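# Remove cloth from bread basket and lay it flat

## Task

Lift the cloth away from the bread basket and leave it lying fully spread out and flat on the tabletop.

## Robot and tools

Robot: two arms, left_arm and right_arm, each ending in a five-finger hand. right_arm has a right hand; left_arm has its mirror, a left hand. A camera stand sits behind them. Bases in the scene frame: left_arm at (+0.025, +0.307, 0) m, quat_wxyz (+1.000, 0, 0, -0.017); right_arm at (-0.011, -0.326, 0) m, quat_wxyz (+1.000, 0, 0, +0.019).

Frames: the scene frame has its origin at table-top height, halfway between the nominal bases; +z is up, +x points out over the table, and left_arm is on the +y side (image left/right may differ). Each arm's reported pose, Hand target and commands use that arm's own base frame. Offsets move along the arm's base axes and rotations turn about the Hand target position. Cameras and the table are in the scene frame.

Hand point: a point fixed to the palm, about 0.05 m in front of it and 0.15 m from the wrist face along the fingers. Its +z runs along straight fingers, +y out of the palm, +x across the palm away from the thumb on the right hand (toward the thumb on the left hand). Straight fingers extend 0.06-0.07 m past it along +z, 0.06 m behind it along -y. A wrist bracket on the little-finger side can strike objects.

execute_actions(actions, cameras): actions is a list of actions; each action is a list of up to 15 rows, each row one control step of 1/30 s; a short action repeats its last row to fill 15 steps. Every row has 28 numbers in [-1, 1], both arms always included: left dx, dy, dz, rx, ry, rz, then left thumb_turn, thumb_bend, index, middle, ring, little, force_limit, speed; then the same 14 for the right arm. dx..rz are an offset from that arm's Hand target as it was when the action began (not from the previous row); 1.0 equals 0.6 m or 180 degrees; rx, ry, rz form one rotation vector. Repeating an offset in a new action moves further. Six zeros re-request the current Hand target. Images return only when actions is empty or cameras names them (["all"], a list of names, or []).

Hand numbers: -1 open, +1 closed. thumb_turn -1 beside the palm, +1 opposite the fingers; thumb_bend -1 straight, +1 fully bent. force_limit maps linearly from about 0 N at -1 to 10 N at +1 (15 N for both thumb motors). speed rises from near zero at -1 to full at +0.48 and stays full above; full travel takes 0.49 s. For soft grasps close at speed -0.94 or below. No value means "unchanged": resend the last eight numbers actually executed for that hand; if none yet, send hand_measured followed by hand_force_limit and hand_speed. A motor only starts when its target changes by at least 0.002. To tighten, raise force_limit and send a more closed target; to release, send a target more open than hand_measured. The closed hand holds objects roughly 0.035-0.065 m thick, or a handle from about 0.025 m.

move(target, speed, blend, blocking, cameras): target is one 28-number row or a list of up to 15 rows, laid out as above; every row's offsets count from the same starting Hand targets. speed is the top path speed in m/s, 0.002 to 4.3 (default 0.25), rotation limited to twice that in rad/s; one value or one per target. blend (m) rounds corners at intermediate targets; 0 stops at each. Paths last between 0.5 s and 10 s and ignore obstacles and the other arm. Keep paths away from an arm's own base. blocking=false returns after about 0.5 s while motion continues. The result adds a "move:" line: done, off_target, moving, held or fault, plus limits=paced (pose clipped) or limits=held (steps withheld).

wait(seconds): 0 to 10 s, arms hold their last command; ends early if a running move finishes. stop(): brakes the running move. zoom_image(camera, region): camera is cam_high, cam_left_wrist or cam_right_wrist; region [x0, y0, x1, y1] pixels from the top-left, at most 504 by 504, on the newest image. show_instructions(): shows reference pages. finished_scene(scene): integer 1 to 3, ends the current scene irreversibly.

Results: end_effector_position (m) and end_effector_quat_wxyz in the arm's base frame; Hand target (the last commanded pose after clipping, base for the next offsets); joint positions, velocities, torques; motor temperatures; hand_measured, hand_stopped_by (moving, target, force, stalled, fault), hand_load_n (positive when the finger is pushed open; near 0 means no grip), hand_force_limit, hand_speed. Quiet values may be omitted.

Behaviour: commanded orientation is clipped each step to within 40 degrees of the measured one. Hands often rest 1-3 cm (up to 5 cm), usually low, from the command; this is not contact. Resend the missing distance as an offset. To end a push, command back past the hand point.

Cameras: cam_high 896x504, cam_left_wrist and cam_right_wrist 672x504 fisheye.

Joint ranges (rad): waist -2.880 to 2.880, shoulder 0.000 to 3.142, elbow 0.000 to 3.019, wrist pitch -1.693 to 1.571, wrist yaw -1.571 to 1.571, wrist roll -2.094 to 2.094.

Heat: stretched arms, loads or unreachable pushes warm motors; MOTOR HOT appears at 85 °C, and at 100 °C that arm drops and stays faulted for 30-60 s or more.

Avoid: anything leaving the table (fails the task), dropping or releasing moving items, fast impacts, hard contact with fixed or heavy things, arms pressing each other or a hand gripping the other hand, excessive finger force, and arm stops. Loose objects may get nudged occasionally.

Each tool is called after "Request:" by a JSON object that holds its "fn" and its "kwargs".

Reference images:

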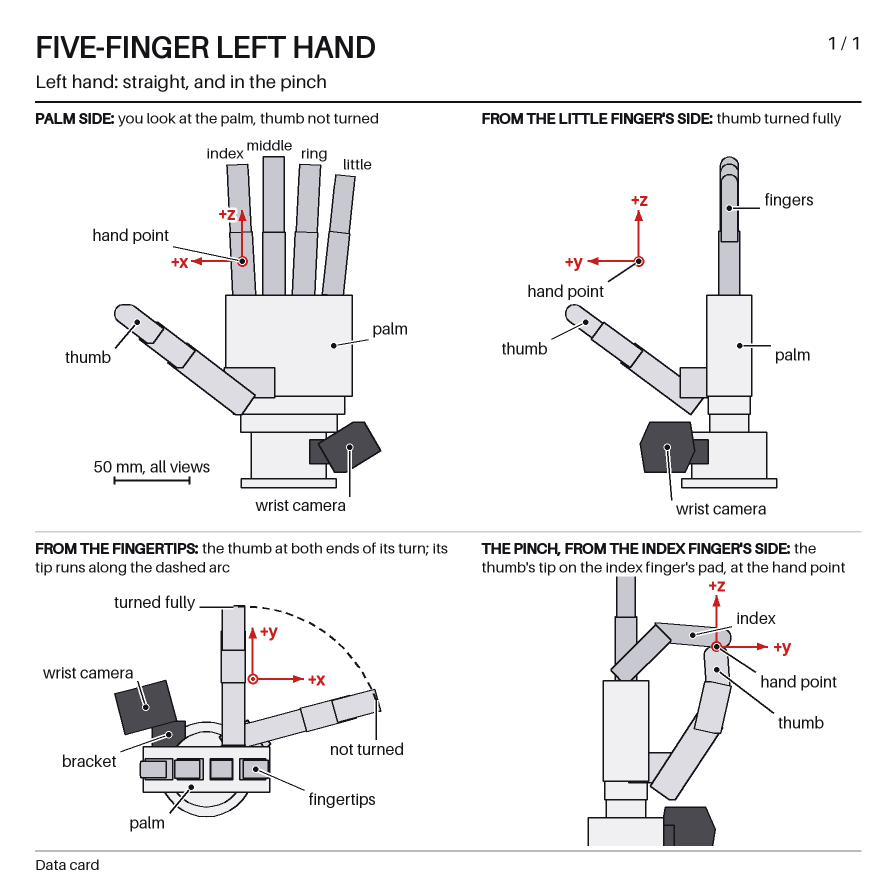

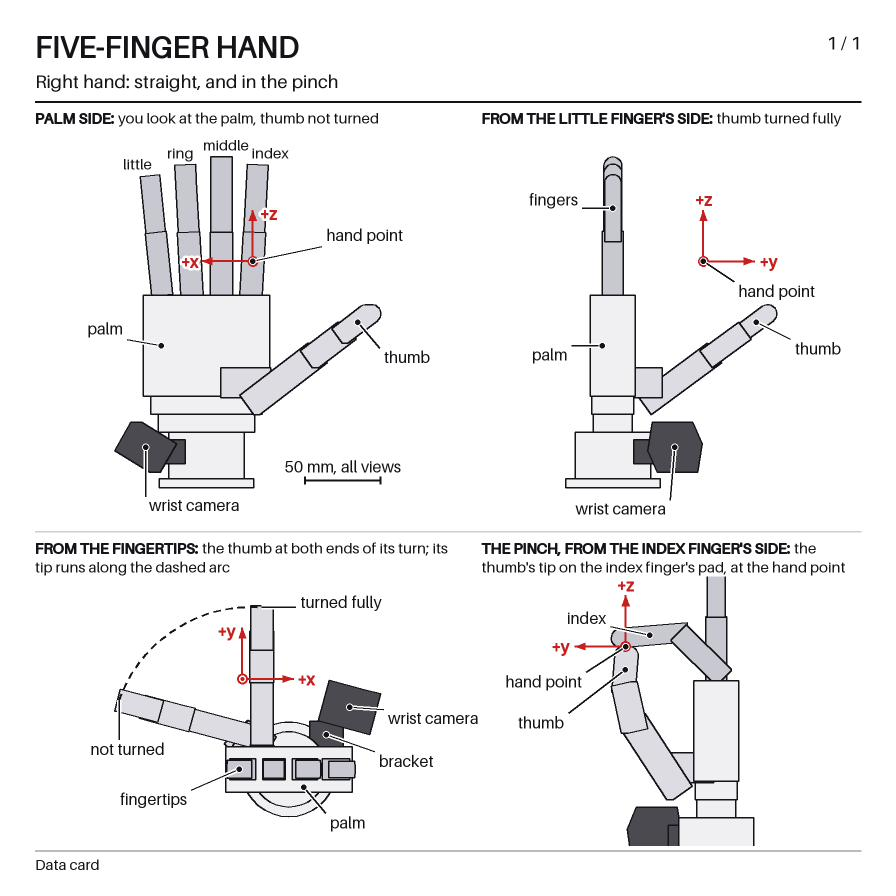

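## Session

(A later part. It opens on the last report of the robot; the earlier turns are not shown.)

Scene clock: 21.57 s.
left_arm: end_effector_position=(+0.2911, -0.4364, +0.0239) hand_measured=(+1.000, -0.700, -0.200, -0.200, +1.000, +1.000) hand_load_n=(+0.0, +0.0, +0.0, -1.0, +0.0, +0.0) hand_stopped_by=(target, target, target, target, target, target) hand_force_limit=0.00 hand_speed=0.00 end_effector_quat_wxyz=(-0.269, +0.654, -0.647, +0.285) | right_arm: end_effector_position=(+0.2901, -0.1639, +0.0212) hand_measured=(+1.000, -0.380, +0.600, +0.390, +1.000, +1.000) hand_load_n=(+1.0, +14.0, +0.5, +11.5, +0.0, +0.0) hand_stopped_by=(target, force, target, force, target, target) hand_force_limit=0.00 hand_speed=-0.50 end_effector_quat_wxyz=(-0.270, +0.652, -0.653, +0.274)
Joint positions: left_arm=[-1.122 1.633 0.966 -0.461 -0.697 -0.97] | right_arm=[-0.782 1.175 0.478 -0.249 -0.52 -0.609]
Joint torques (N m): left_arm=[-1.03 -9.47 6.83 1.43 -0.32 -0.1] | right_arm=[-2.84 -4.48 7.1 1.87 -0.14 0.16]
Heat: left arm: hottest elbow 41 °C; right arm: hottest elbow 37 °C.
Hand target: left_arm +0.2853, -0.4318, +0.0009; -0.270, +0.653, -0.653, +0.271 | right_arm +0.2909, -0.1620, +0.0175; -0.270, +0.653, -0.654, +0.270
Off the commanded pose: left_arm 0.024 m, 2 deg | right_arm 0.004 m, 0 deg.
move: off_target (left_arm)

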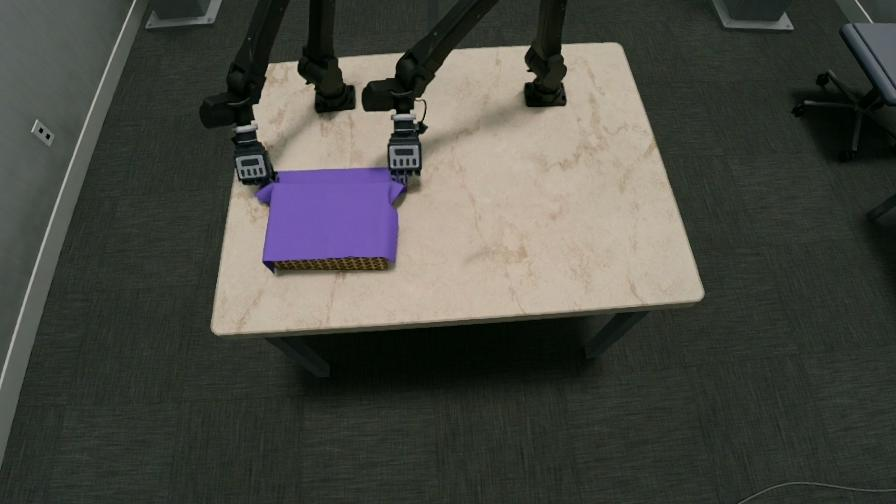

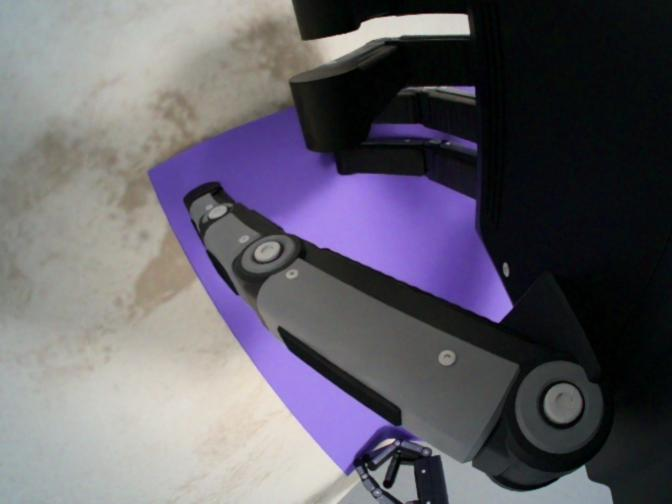

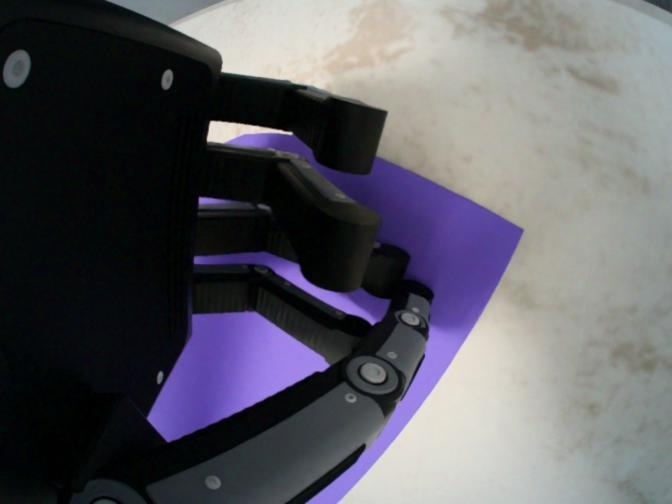

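Request:
{"fn": "move", "kwargs": {"target": [0,0,0.04,0,0,0,1,-0.7,-0.2,-0.2,1,1,0,0,0,0,0.08,0,0,0,1,0.0,0.6,0.6,1,1,0,-0.5], "cameras": ["cam_left_wrist","cam_right_wrist","cam_high"], "speed": 0.1}}

Scene clock: 22.80 s.
left_arm: end_effector_position=(+0.2882, -0.4300, +0.0237) hand_measured=(+1.000, -0.700, -0.200, -0.200, +1.000, +1.000) hand_load_n=(+0.0, +0.0, +0.0, +0.0, +0.0, +0.0) hand_stopped_by=(target, target, target, target, target, target) hand_force_limit=0.00 hand_speed=0.00 end_effector_quat_wxyz=(-0.273, +0.654, -0.650, +0.274) | right_arm: end_effector_position=(+0.2786, -0.1519, +0.0488) hand_measured=(+1.000, -0.380, +0.600, +0.390, +1.000, +1.000) hand_load_n=(+1.0, +13.5, +0.0, +11.0, +0.0, +0.0) hand_stopped_by=(target, force, target, force, target, target) hand_force_limit=0.00 hand_speed=-0.50 end_effector_quat_wxyz=(-0.270, +0.653, -0.660, +0.255)
Joint positions: left_arm=[-1.122 1.627 0.966 -0.493 -0.698 -0.973] | right_arm=[-0.78 1.075 0.512 -0.423 -0.519 -0.609]
Joint torques (N m): left_arm=[-0.97 -12.34 8.88 0.06 -0.3 -0.06] | right_arm=[-2.78 -4.84 11.18 1.13 -0.17 0.17]
Heat: left arm: hottest elbow 41 °C; right arm: hottest elbow 37 °C.
Hand target: left_arm +0.2853, -0.4318, +0.0249; -0.270, +0.653, -0.653, +0.271 | right_arm +0.2910, -0.1619, +0.0655; -0.270, +0.653, -0.654, +0.270
Off the commanded pose: left_arm 0.004 m, 1 deg | right_arm 0.023 m, 2 deg.
move: off_target (right_arm)

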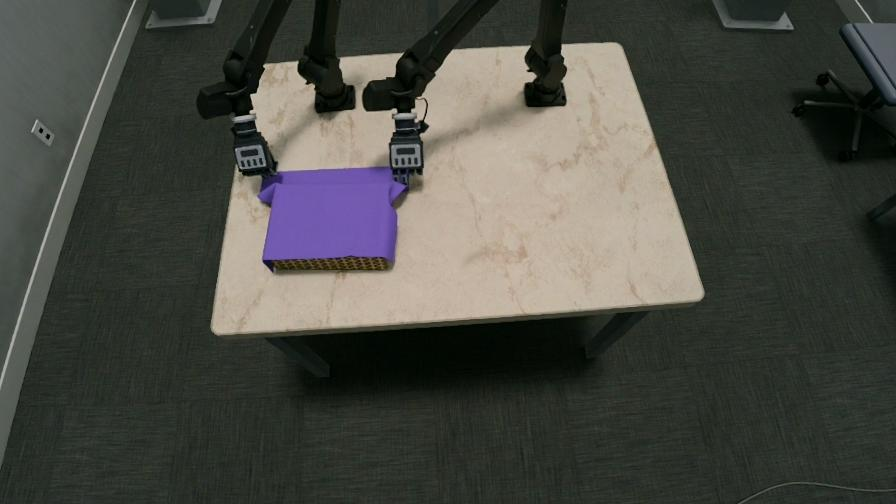

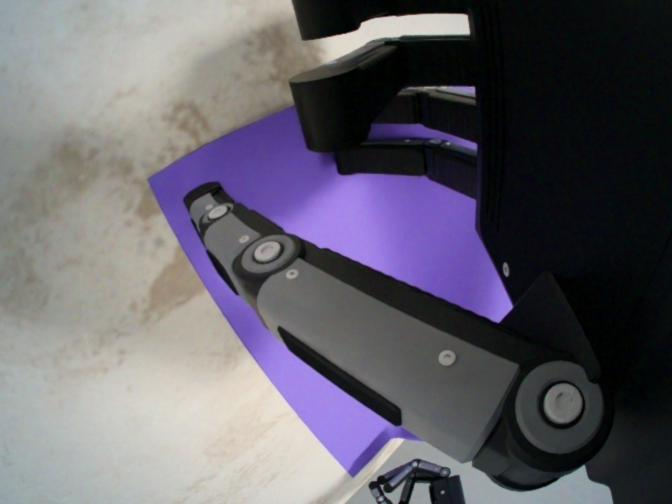

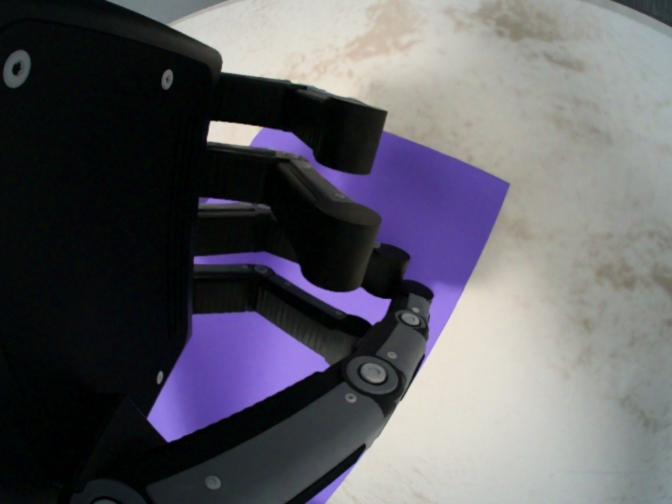

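Request:
{"fn": "move", "kwargs": {"target": [[0.033,0,0.04,0,-0.039,0,1,-0.7,-0.2,-0.2,1,1,0,0,0,0,0.03,0,-0.039,0,1,-0.7,-0.2,-0.2,1,1,0,0],[0.033,0,-0.025,0,-0.039,0,1,-0.7,-0.2,-0.2,1,1,0,0,0,0,0.03,0,-0.039,0,1,-0.7,-0.2,-0.2,1,1,0,0]], "cameras": ["cam_left_wrist","cam_right_wrist","cam_high"], "speed": 0.1}}

Scene clock: 24.93 s.
left_arm: end_effector_position=(+0.3095, -0.4315, +0.0212) hand_measured=(+1.000, -0.700, -0.200, -0.200, +1.000, +1.000) hand_load_n=(+0.0, +0.0, +0.0, +0.0, +0.0, +0.0) hand_stopped_by=(target, target, target, target, target, target) hand_force_limit=0.00 hand_speed=0.00 end_effector_quat_wxyz=(-0.309, +0.642, -0.627, +0.316) | right_arm: end_effector_position=(+0.2893, -0.1581, +0.0792) hand_measured=(+1.000, -0.700, -0.200, -0.200, +1.000, +1.000) hand_load_n=(+0.0, +0.0, +0.0, +0.0, +0.0, +0.0) hand_stopped_by=(target, target, target, target, target, target) hand_force_limit=0.00 hand_speed=0.00 end_effector_quat_wxyz=(-0.308, +0.641, -0.636, +0.301)
Joint positions: left_arm=[-1.122 1.649 0.931 -0.34 -0.797 -0.926] | right_arm=[-0.824 1.008 0.512 -0.385 -0.617 -0.604]
Joint torques (N m): left_arm=[-1.26 -10.93 7.38 1.52 -0.42 0.07] | right_arm=[-3.96 -4.72 8.4 2.13 -0.42 0.22]
Heat: left arm: hottest elbow 41 °C; right arm: hottest elbow 38 °C.
Hand target: left_arm +0.3050, -0.4319, +0.0100; -0.310, +0.636, -0.635, +0.310 | right_arm +0.2910, -0.1619, +0.0835; -0.310, +0.636, -0.636, +0.310
Off the commanded pose: left_arm 0.012 m, 1 deg | right_arm 0.006 m, 1 deg.
move: off_target (left_arm)

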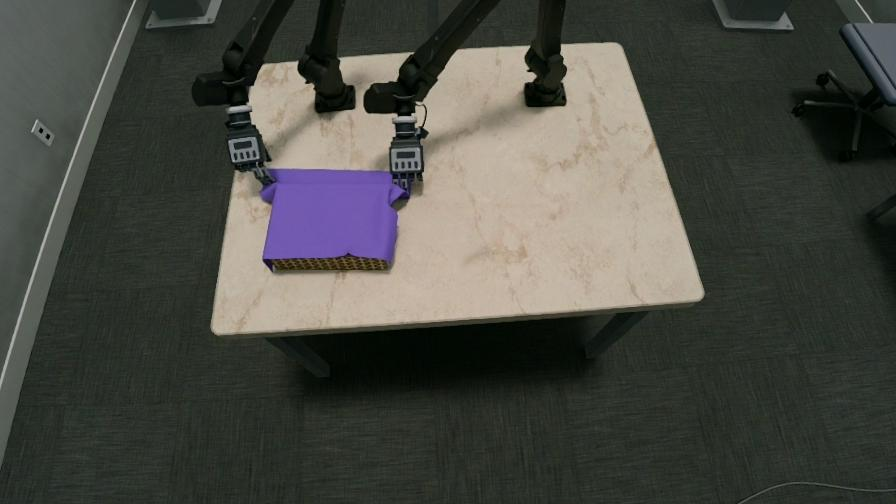

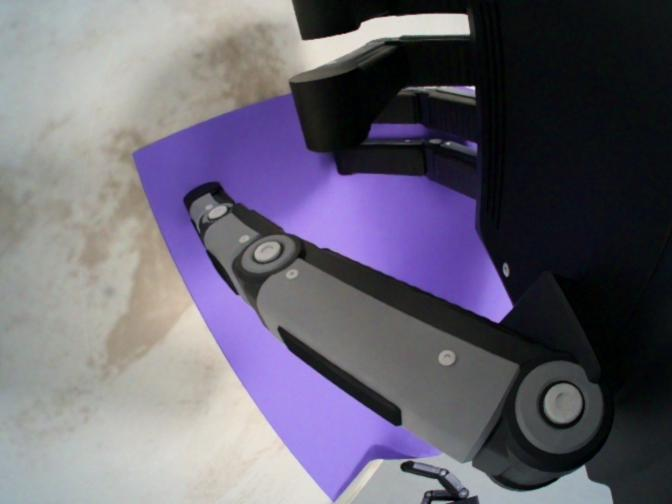

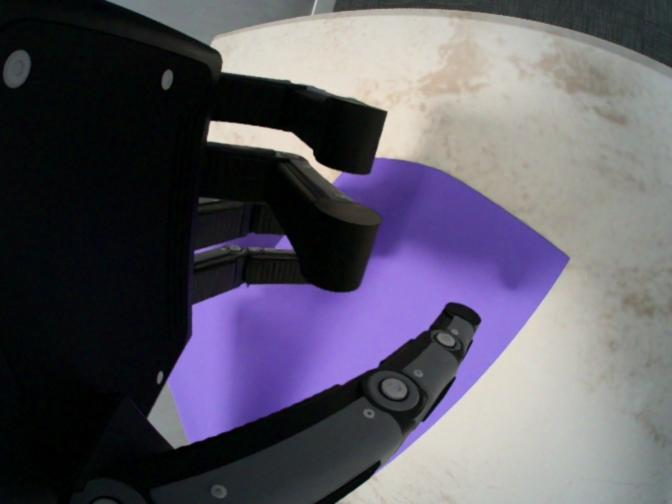

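Request:
{"fn": "move", "kwargs": {"target": [[0,0,-0.02,0,0,0,1,-0.7,-0.2,-0.2,1,1,0,0,0,0,0,0,0,0,1,-0.7,-0.2,-0.2,1,1,0,0],[0,0,-0.035,0,0,0,1,-0.1,0.4,0.4,1,1,0,-0.6,0,0,0,0,0,0,1,-0.7,-0.2,-0.2,1,1,0,0]], "cameras": ["cam_left_wrist","cam_high"], "speed": 0.05}}

Request:
{"fn": "zoom_image", "kwargs": {"camera": "cam_left_wrist", "region": [140, 60, 500, 420]}}

Scene clock: 27.07 s.
left_arm: end_effector_position=(+0.3122, -0.4369, +0.0093) hand_measured=(+1.000, -0.384, +0.400, +0.384, +1.000, +1.000) hand_load_n=(+0.5, +7.5, +0.0, +9.5, +0.0, +0.0) hand_stopped_by=(target, force, target, force, target, target) hand_force_limit=0.00 hand_speed=-0.60 end_effector_quat_wxyz=(-0.307, +0.642, -0.623, +0.325) | right_arm: end_effector_position=(+0.2893, -0.1581, +0.0792) hand_measured=(+1.000, -0.700, -0.200, -0.200, +1.000, +1.000) hand_load_n=(+0.0, +0.0, +0.0, +0.0, +0.0, +0.0) hand_stopped_by=(target, target, target, target, target, target) hand_force_limit=0.00 hand_speed=0.00 end_effector_quat_wxyz=(-0.308, +0.641, -0.636, +0.301)
Joint positions: left_arm=[-1.122 1.68 0.921 -0.276 -0.797 -0.922] | right_arm=[-0.824 1.008 0.512 -0.385 -0.617 -0.604]
Joint torques (N m): left_arm=[-1.2 -10.4 6.58 1.31 -0.37 0.05] | right_arm=[-3.96 -4.66 8.39 2.13 -0.44 0.23]
Heat: left arm: hottest elbow 41 °C; right arm: hottest elbow 38 °C.
Hand target: left_arm +0.3050, -0.4318, -0.0112; -0.310, +0.636, -0.636, +0.310 | right_arm +0.2910, -0.1619, +0.0835; -0.310, +0.635, -0.636, +0.310
Off the commanded pose: left_arm 0.022 m, 2 deg | right_arm 0.006 m, 1 deg.
move: off_target (left_arm); target 2's new numbers were sent with left_arm's hand 0.033 m and 3 deg from that target
Images, in order (width x height): cam_high 896x504, cam_left_wrist 672x504.

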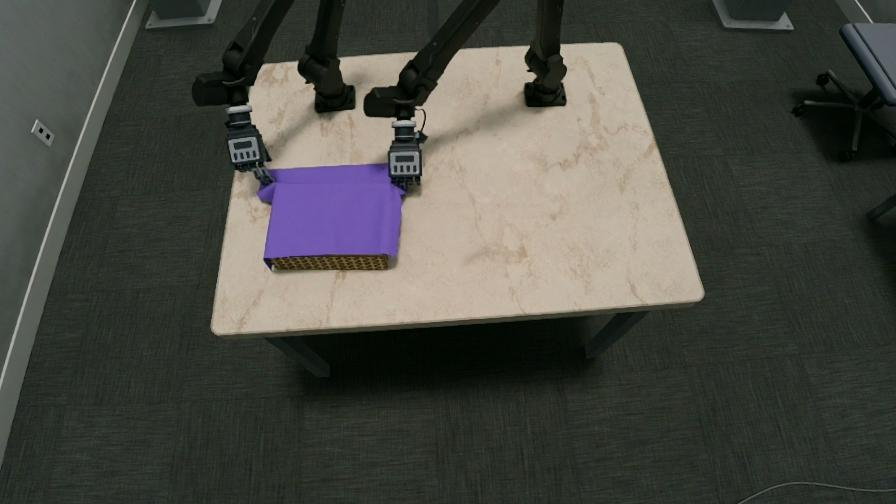

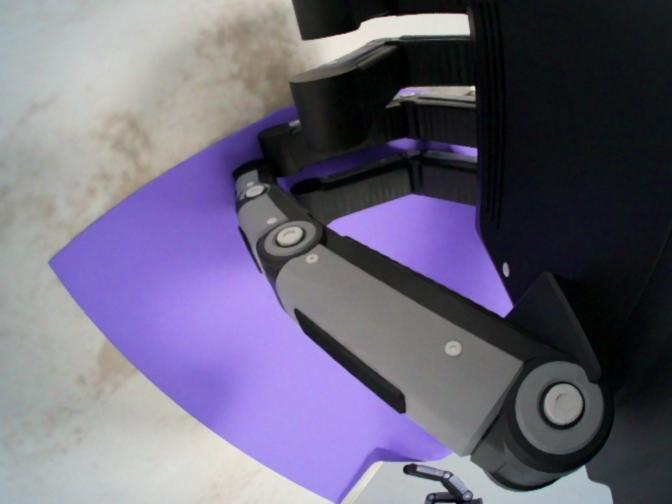

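Scaled by 1.400 from the camera's 672x504 image, which has a finer 960x720 frame.

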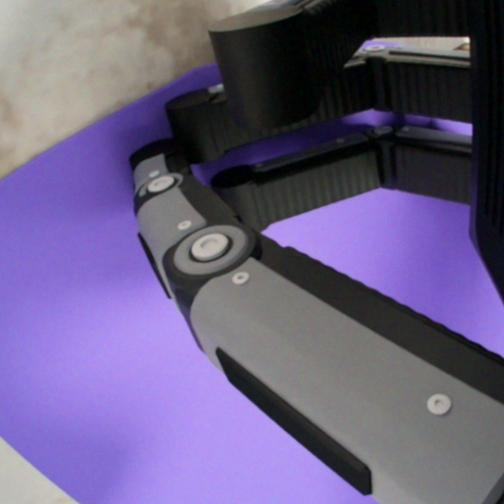

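Request:
{"fn": "move", "kwargs": {"target": [[-0.05,-0.05,0.133,0,0.039,0,-1,-1,-0.2,-0.2,-0.2,-0.2,0,0,0,0.05,0,0,0.039,0,-1,-1,-0.2,-0.2,-0.2,-0.2,0,0],[-0.05,-0.05,0.05,0,0.039,0,-1,-1,-0.2,-0.2,-0.2,-0.2,0,0,0,0.05,-0.092,0,0.039,0,-1,-1,-0.2,-0.2,-0.2,-0.2,0,0]], "cameras": ["all"], "speed": [0.2,0.08]}}

Request:
{"fn": "zoom_image", "kwargs": {"camera": "cam_high", "region": [220, 130, 450, 290]}}

Scene clock: 29.93 s.
left_arm: end_effector_position=(+0.2775, -0.4598, +0.0287) hand_measured=(-1.000, -1.000, -0.200, -0.200, -0.200, -0.200) hand_load_n=(+0.0, +0.0, +0.0, +0.0, +0.0, +0.0) hand_stopped_by=(target, target, target, target, target, target) hand_force_limit=0.00 hand_speed=0.00 end_effector_quat_wxyz=(-0.272, +0.653, -0.653, +0.272) | right_arm: end_effector_position=(+0.2943, -0.1358, +0.0382) hand_measured=(-1.000, -1.000, -0.200, -0.200, -0.200, -0.200) hand_load_n=(+0.0, -0.5, +0.0, -1.0, +0.0, +0.0) hand_stopped_by=(target, target, target, target, target, target) hand_force_limit=0.00 hand_speed=0.00 end_effector_quat_wxyz=(-0.272, +0.654, -0.648, +0.281)
Joint positions: left_arm=[-1.168 1.675 1.051 -0.571 -0.711 -1.026] | right_arm=[-0.694 1.064 0.45 -0.28 -0.471 -0.535]
Joint torques (N m): left_arm=[-0.97 -11.46 7.87 1.42 -0.53 -0.11] | right_arm=[-3.08 -2.96 6.8 1.96 -0.08 0.21]
Heat: left arm: hottest elbow 41 °C; right arm: hottest elbow 38 °C.
Hand target: left_arm +0.2751, -0.4617, +0.0188; -0.270, +0.653, -0.653, +0.271 | right_arm +0.2909, -0.1320, +0.0283; -0.270, +0.653, -0.654, +0.270
Off the commanded pose: left_arm 0.010 m, 0 deg | right_arm 0.011 m, 1 deg.
move: off_target (right_arm)

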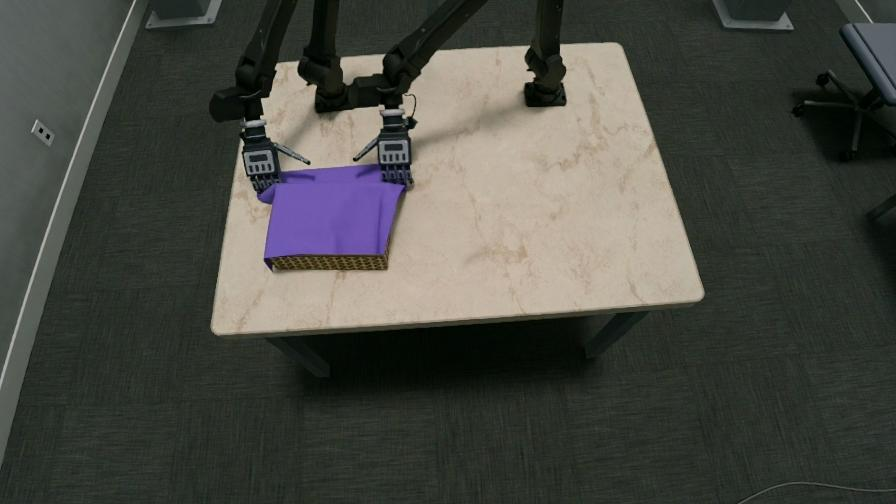

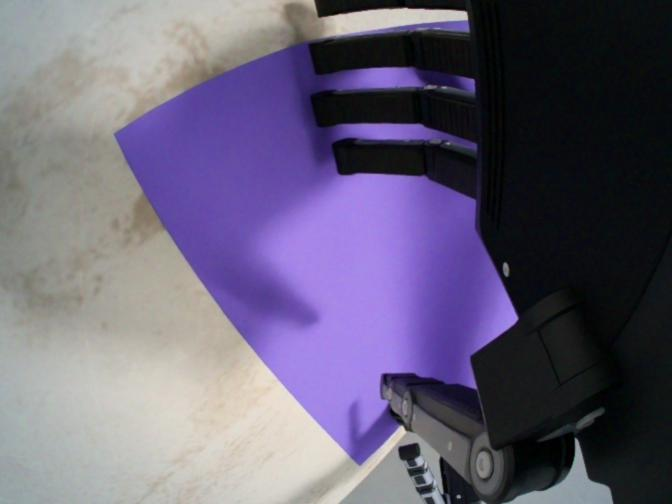

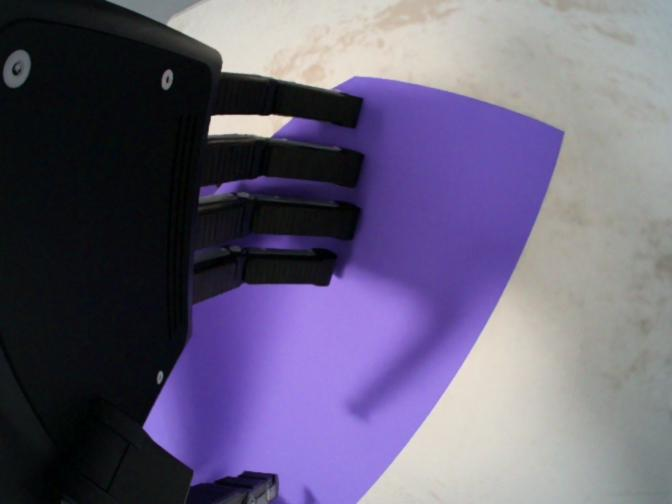

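Scaled by 2.191 from the camera's 896x504 image, which has a finer 1280x720 frame.

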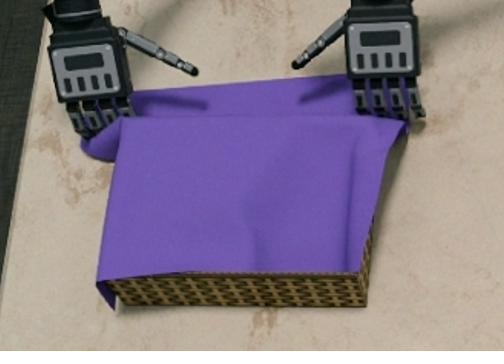

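Request:
{"fn": "move", "kwargs": {"target": [[0,0,-0.018,0,0,0,-1,-1,-0.2,-0.2,-0.2,-0.2,0,0,0,0,-0.005,0,0,0,-1,-1,-0.2,-0.2,-0.2,-0.2,0,0],[-0.03,0.17,-0.018,0,0,0,-1,-1,-0.2,-0.2,-0.2,-0.2,0,0,-0.03,0.17,-0.005,0,0,0,-1,-1,-0.2,-0.2,-0.2,-0.2,0,0]], "cameras": ["all"], "speed": [0.1,0.1]}}

Request:
{"fn": "zoom_image", "kwargs": {"camera": "cam_high", "region": [220, 130, 500, 290]}}

Scene clock: 32.63 s.
left_arm: end_effector_position=(+0.2608, -0.3728, +0.0229) hand_measured=(-1.000, -1.000, -0.200, -0.200, -0.200, -0.200) hand_load_n=(+0.0, +0.0, +0.0, -0.5, +0.0, +0.0) hand_stopped_by=(target, target, target, target, target, target) hand_force_limit=0.00 hand_speed=0.00 end_effector_quat_wxyz=(-0.266, +0.658, -0.643, +0.288) | right_arm: end_effector_position=(+0.2845, -0.0369, +0.0376) hand_measured=(-1.000, -1.000, -0.200, -0.200, -0.200, -0.200) hand_load_n=(+0.0, +0.0, +0.0, +0.0, +0.0, +0.0) hand_stopped_by=(target, target, target, target, target, target) hand_force_limit=0.00 hand_speed=0.00 end_effector_quat_wxyz=(-0.276, +0.651, -0.644, +0.291)
Joint positions: left_arm=[-1.12 1.468 0.762 -0.417 -0.694 -0.977] | right_arm=[-0.334 0.794 0.296 -0.273 -0.229 -0.247]
Joint torques (N m): left_arm=[0.09 -9 6 1.02 -0.16 0.11] | right_arm=[-2.73 -1.32 7.02 1.02 -0.03 0.24]
Heat: left arm: hottest elbow 41 °C; right arm: hottest elbow 38 °C.
Hand target: left_arm +0.2570, -0.3598, +0.0080; -0.270, +0.653, -0.653, +0.271 | right_arm +0.2729, -0.0300, +0.0253; -0.270, +0.653, -0.654, +0.270
Off the commanded pose: left_arm 0.020 m, 2 deg | right_arm 0.018 m, 3 deg.
move: off_target (left_arm, right_arm)

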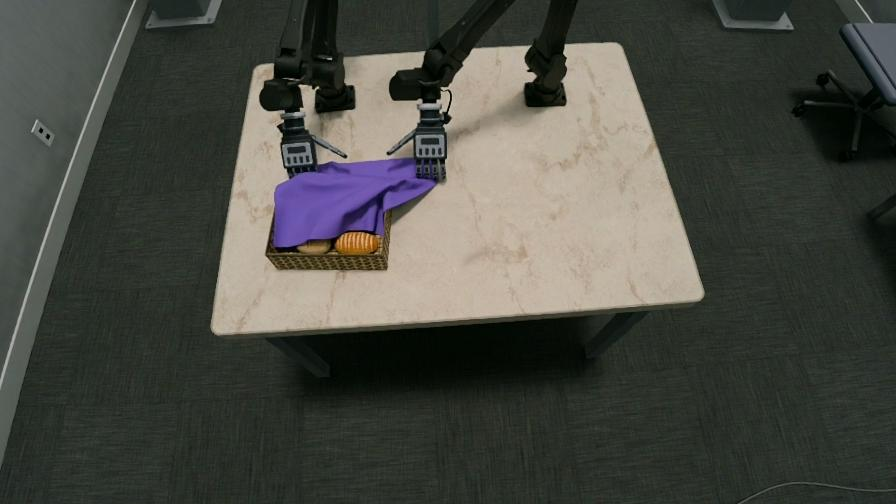

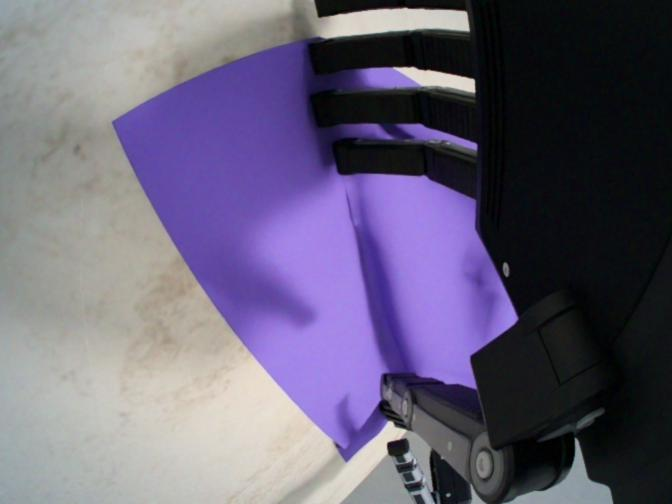

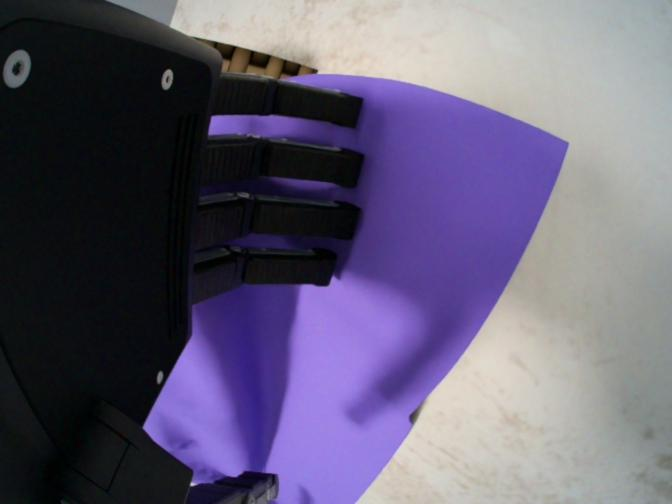

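Scaled by 1.800 from the camera's 896x504 image, which has a finer 1280x720 frame.

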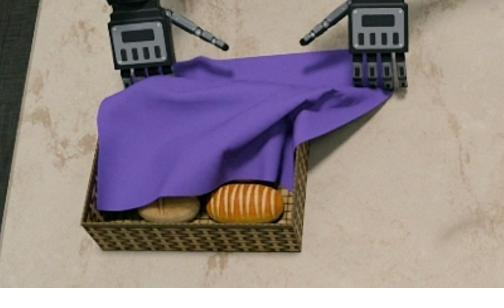

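Request:
{"fn": "move", "kwargs": {"target": [-0.05,0.26,-0.0,0,0,0,-1,-1,-0.2,-0.2,-0.2,-0.2,0,0,-0.07,0.26,-0.005,0,0,0,-1,-1,-0.2,-0.2,-0.2,-0.2,0,0], "cameras": ["all"], "speed": 0.1}}

Request:
{"fn": "zoom_image", "kwargs": {"camera": "cam_high", "region": [220, 90, 560, 290]}}

Scene clock: 35.20 s.
left_arm: end_effector_position=(+0.2351, -0.2174, +0.0224) hand_measured=(-1.000, -1.000, -0.200, -0.200, -0.200, -0.200) hand_load_n=(+0.0, +0.0, +0.0, -0.5, +0.0, +0.0) hand_stopped_by=(target, target, target, target, target, target) hand_force_limit=0.00 hand_speed=0.00 end_effector_quat_wxyz=(-0.267, +0.657, -0.641, +0.292) | right_arm: end_effector_position=(+0.2413, +0.1264, +0.0352) hand_measured=(-1.000, -1.000, -0.200, -0.200, -0.200, -0.200) hand_load_n=(-0.5, +0.0, +0.0, -1.0, +0.0, +0.0) hand_stopped_by=(target, target, target, target, target, target) hand_force_limit=0.00 hand_speed=0.00 end_effector_quat_wxyz=(-0.293, +0.640, -0.651, +0.284)
Joint positions: left_arm=[-0.924 1.007 0.37 -0.347 -0.601 -0.762] | right_arm=[0.603 0.664 0.249 -0.409 0.432 0.448]
Joint torques (N m): left_arm=[0.03 -3.14 6.64 0.69 -0.16 0.16] | right_arm=[-2.78 1.96 8.72 0.55 -0.17 0.23]
Heat: left arm: hottest elbow 41 °C; right arm: hottest elbow 38 °C.
Hand target: left_arm +0.2270, -0.2038, +0.0080; -0.270, +0.653, -0.653, +0.271 | right_arm +0.2310, +0.1260, +0.0224; -0.270, +0.653, -0.654, +0.270
Off the commanded pose: left_arm 0.021 m, 3 deg | right_arm 0.017 m, 3 deg.
move: off_target (left_arm, right_arm)

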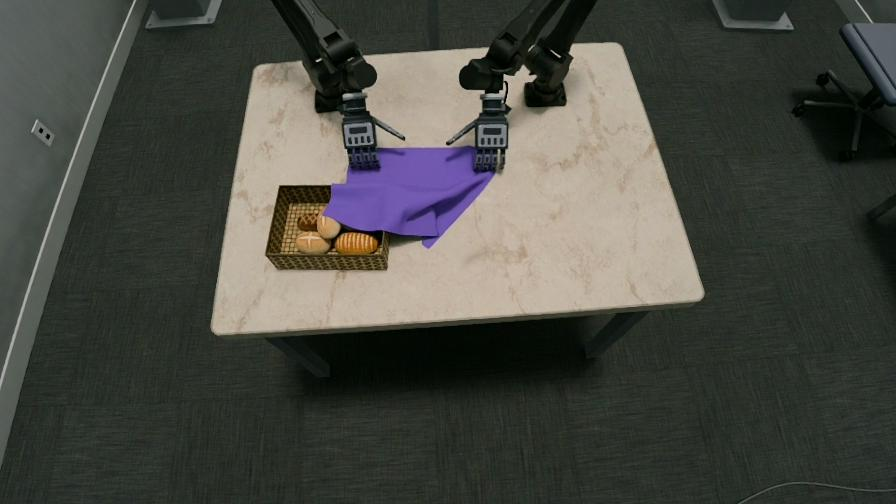

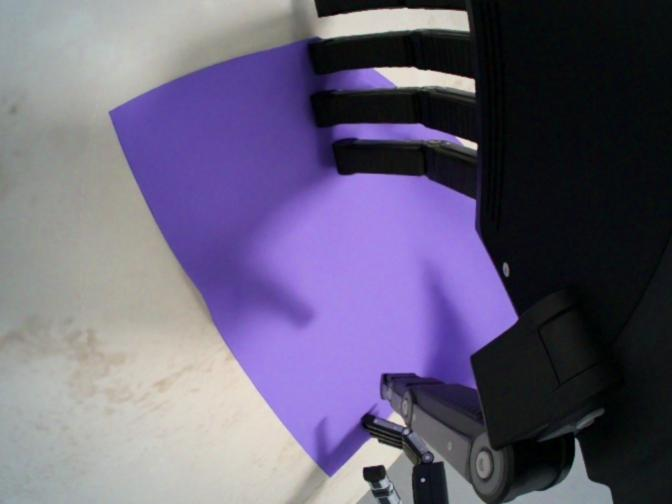

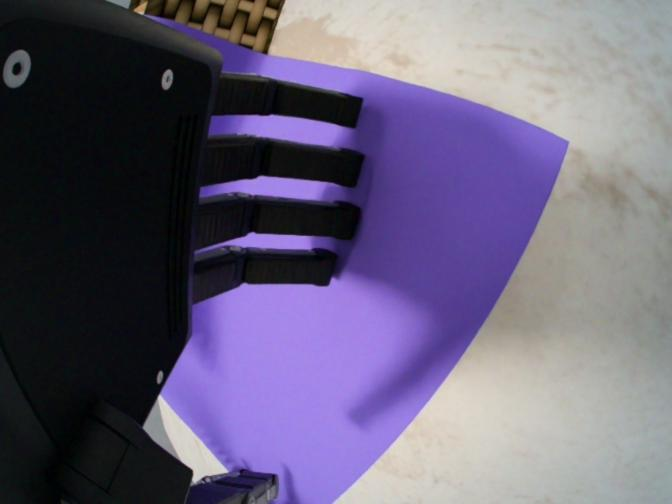

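Scaled by 1.482 from the camera's 896x504 image, which has a finer 1280x720 frame.

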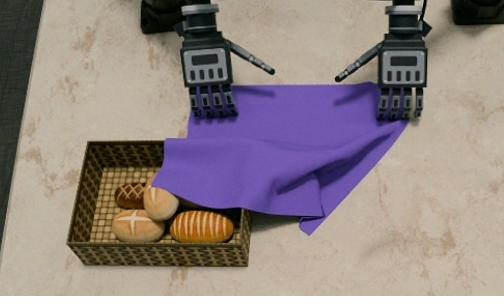

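Request:
{"fn": "move", "kwargs": {"target": [0.03,0.33,-0.0,0,0,0,-1,-1,-0.2,-0.2,-0.2,-0.2,0,0,0.03,0.33,-0.005,0,0,0,-1,-1,-0.2,-0.2,-0.2,-0.2,0,0], "cameras": ["all"], "speed": 0.1}}

Request:
{"fn": "zoom_image", "kwargs": {"camera": "cam_high", "region": [220, 90, 600, 310]}}

Scene clock: 38.10 s.
left_arm: end_effector_position=(+0.2529, -0.0114, +0.0222) hand_measured=(-1.000, -1.000, -0.200, -0.200, -0.200, -0.200) hand_load_n=(+0.0, +0.0, +0.0, -0.5, +0.0, +0.0) hand_stopped_by=(target, target, target, target, target, target) hand_force_limit=0.00 hand_speed=0.00 end_effector_quat_wxyz=(-0.274, +0.651, -0.646, +0.289) | right_arm: end_effector_position=(+0.2569, +0.3272, +0.0370) hand_measured=(-1.000, -1.000, -0.200, -0.200, -0.200, -0.200) hand_load_n=(+0.0, +0.0, +0.0, -0.5, +0.0, +0.0) hand_stopped_by=(target, target, target, target, target, target) hand_force_limit=0.00 hand_speed=0.00 end_effector_quat_wxyz=(-0.295, +0.639, -0.657, +0.270)
Joint positions: left_arm=[0.156 0.613 0.195 -0.342 0.13 0.093] | right_arm=[1.081 1.322 0.651 -0.408 0.69 0.929]
Joint torques (N m): left_arm=[0.21 1.38 8.57 1.59 -0.4 0.19] | right_arm=[-2.78 -4.72 7.43 0.38 0 0.19]
Heat: left arm: hottest elbow 41 °C; right arm: hottest elbow 39 °C.
Hand target: left_arm +0.2451, -0.0059, +0.0081; -0.270, +0.653, -0.653, +0.271 | right_arm +0.2489, +0.3241, +0.0193; -0.270, +0.653, -0.654, +0.270
Off the commanded pose: left_arm 0.017 m, 2 deg | right_arm 0.020 m, 3 deg.
move: off_target (left_arm, right_arm)

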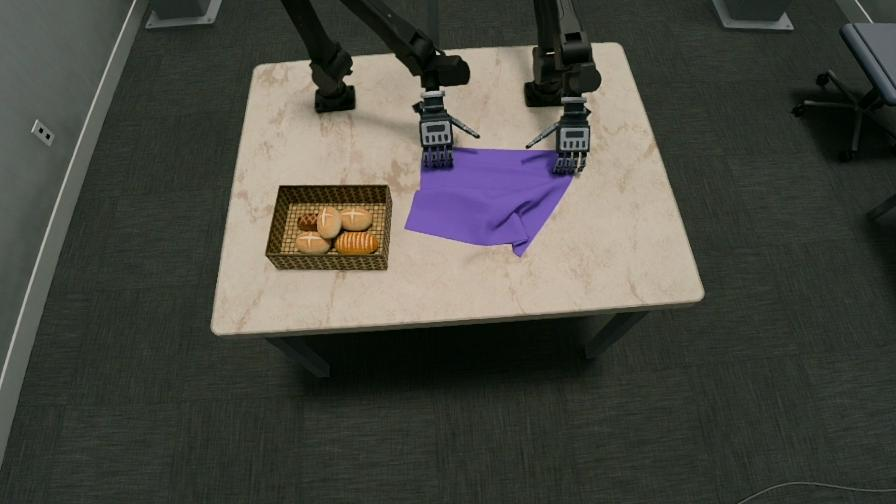

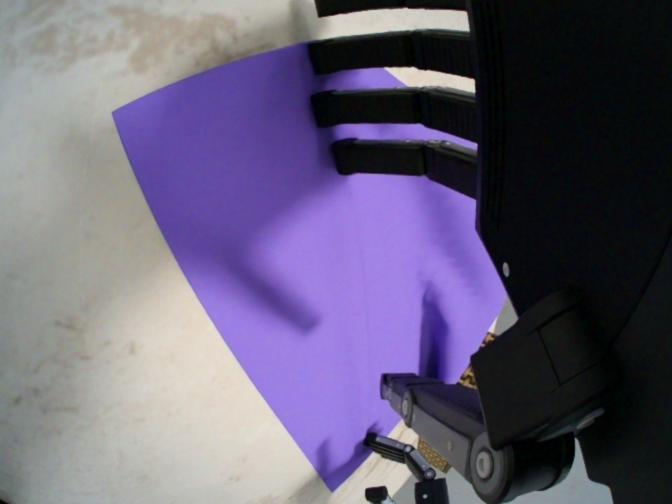

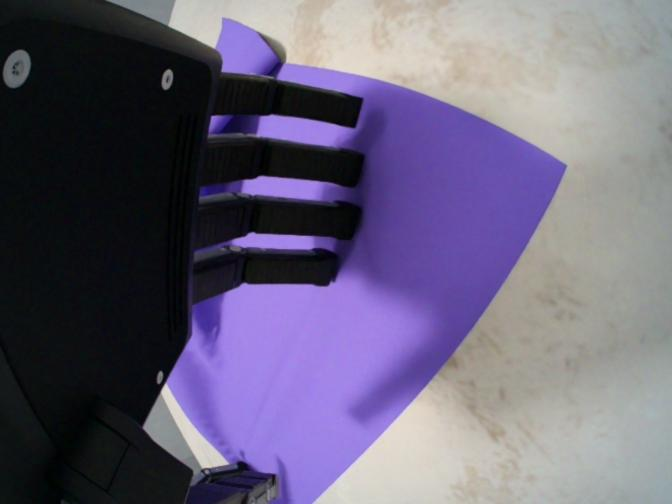

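Scaled by 1.326 from the camera's 896x504 image, which has a finer 1280x720 frame.

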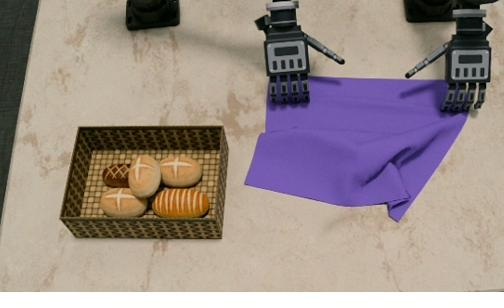

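Request:
{"fn": "zoom_image", "kwargs": {"camera": "cam_high", "region": [395, 140, 595, 265]}}

Scaled by 2.520 from the camera's 896x504 image, which has a finer 1280x720 frame.

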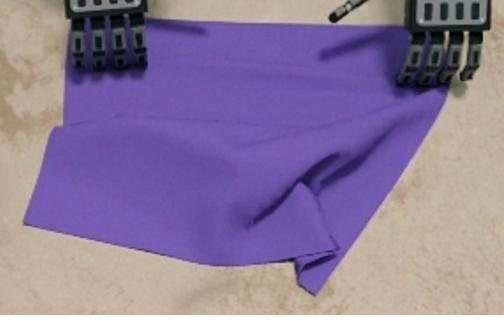

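Request:
{"fn": "move", "kwargs": {"target": [[0,0,0.14,0,0,0,1,-1,-0.2,-0.2,-0.2,-0.2,0,0,0,0,0.14,0,0,0,1,-1,-0.2,-0.2,-0.2,-0.2,0,0],[0.2775,-0.153,0.13,0,0,0,1,-1,-0.2,-0.2,-0.2,-0.2,0,0,0.257,0.062,0.13,0,0,0,1,-1,-0.2,-0.2,-0.2,-0.2,0,0],[0.2775,-0.153,0.06,0,0,0,1,-1,-0.2,-0.2,-0.2,-0.2,0,0,0.257,0.062,0.06,0,0,0,1,-1,-0.2,-0.2,-0.2,-0.2,0,0]], "cameras": ["all"], "speed": 0.2}}

Request:
{"fn": "zoom_image", "kwargs": {"camera": "cam_high", "region": [395, 140, 595, 265]}}

Scene clock: 42.20 s.
left_arm: end_effector_position=(+0.4093, -0.0946, +0.0454) hand_measured=(+1.000, -1.000, -0.200, -0.200, -0.200, -0.200) hand_load_n=(+0.0, +0.0, +0.0, +0.0, +0.0, +0.0) hand_stopped_by=(target, target, target, target, target, target) hand_force_limit=0.00 hand_speed=0.00 end_effector_quat_wxyz=(-0.270, +0.653, -0.656, +0.266) | right_arm: end_effector_position=(+0.4009, +0.3602, +0.0579) hand_measured=(+1.000, -1.000, -0.200, -0.200, -0.200, -0.200) hand_load_n=(+0.0, +0.0, +0.0, +0.0, +0.0, +0.0) hand_stopped_by=(target, target, target, target, target, target) hand_force_limit=0.00 hand_speed=0.00 end_effector_quat_wxyz=(-0.269, +0.651, -0.656, +0.270)
Joint positions: left_arm=[-0.2 1.252 0.601 -0.153 -0.143 -0.138] | right_arm=[0.823 1.571 0.99 -0.399 0.546 0.661]
Joint torques (N m): left_arm=[-1.08 -6.71 8.58 2.15 -0.19 -0.1] | right_arm=[-3.6 -11.22 7.88 1.99 0.29 0.01]
Motor temperatures (°C): left_arm=[31 35 42 30 30 30] | right_arm=[31 32 39 31 32 31]
Heat: left arm: hottest elbow 42 °C; right arm: hottest elbow 39 °C.
Hand target: left_arm +0.4115, -0.0975, +0.0439; -0.270, +0.653, -0.653, +0.270 | right_arm +0.4031, +0.3612, +0.0552; -0.270, +0.653, -0.654, +0.270
Off the commanded pose: left_arm 0.004 m, 1 deg | right_arm 0.004 m, 0 deg.
move: done

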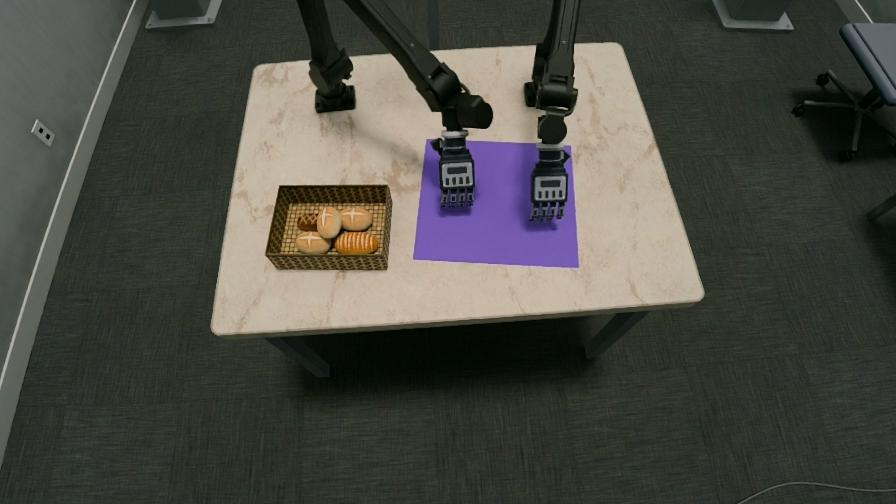

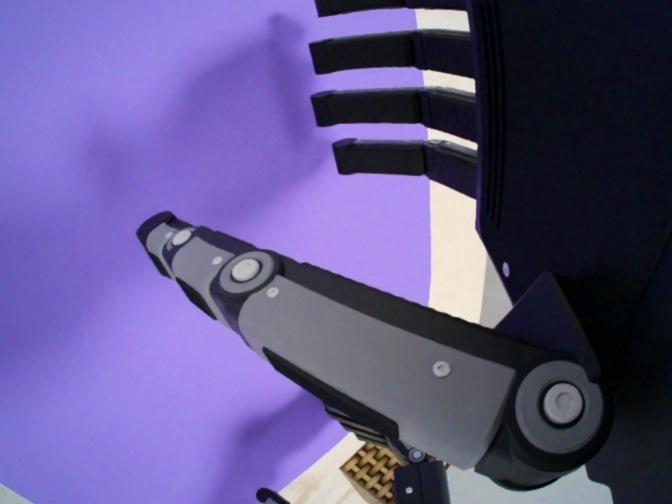

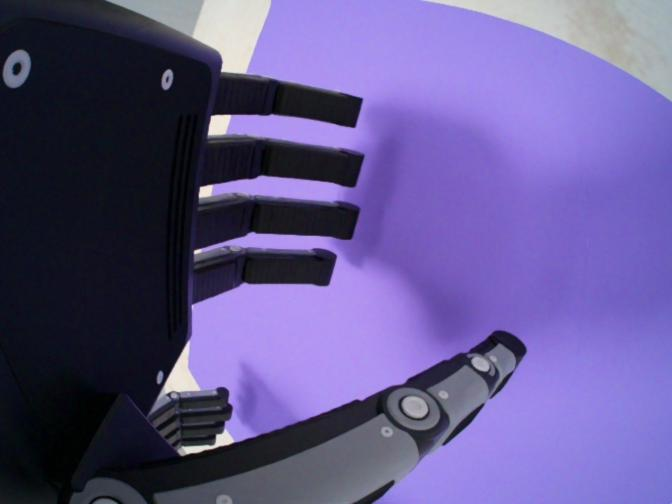

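Scaled by 2.520 from the camera's 896x504 image, which has a finer 1280x720 frame.

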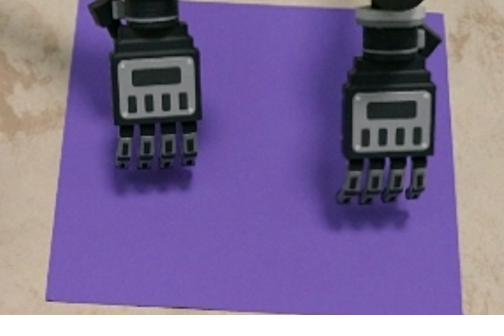

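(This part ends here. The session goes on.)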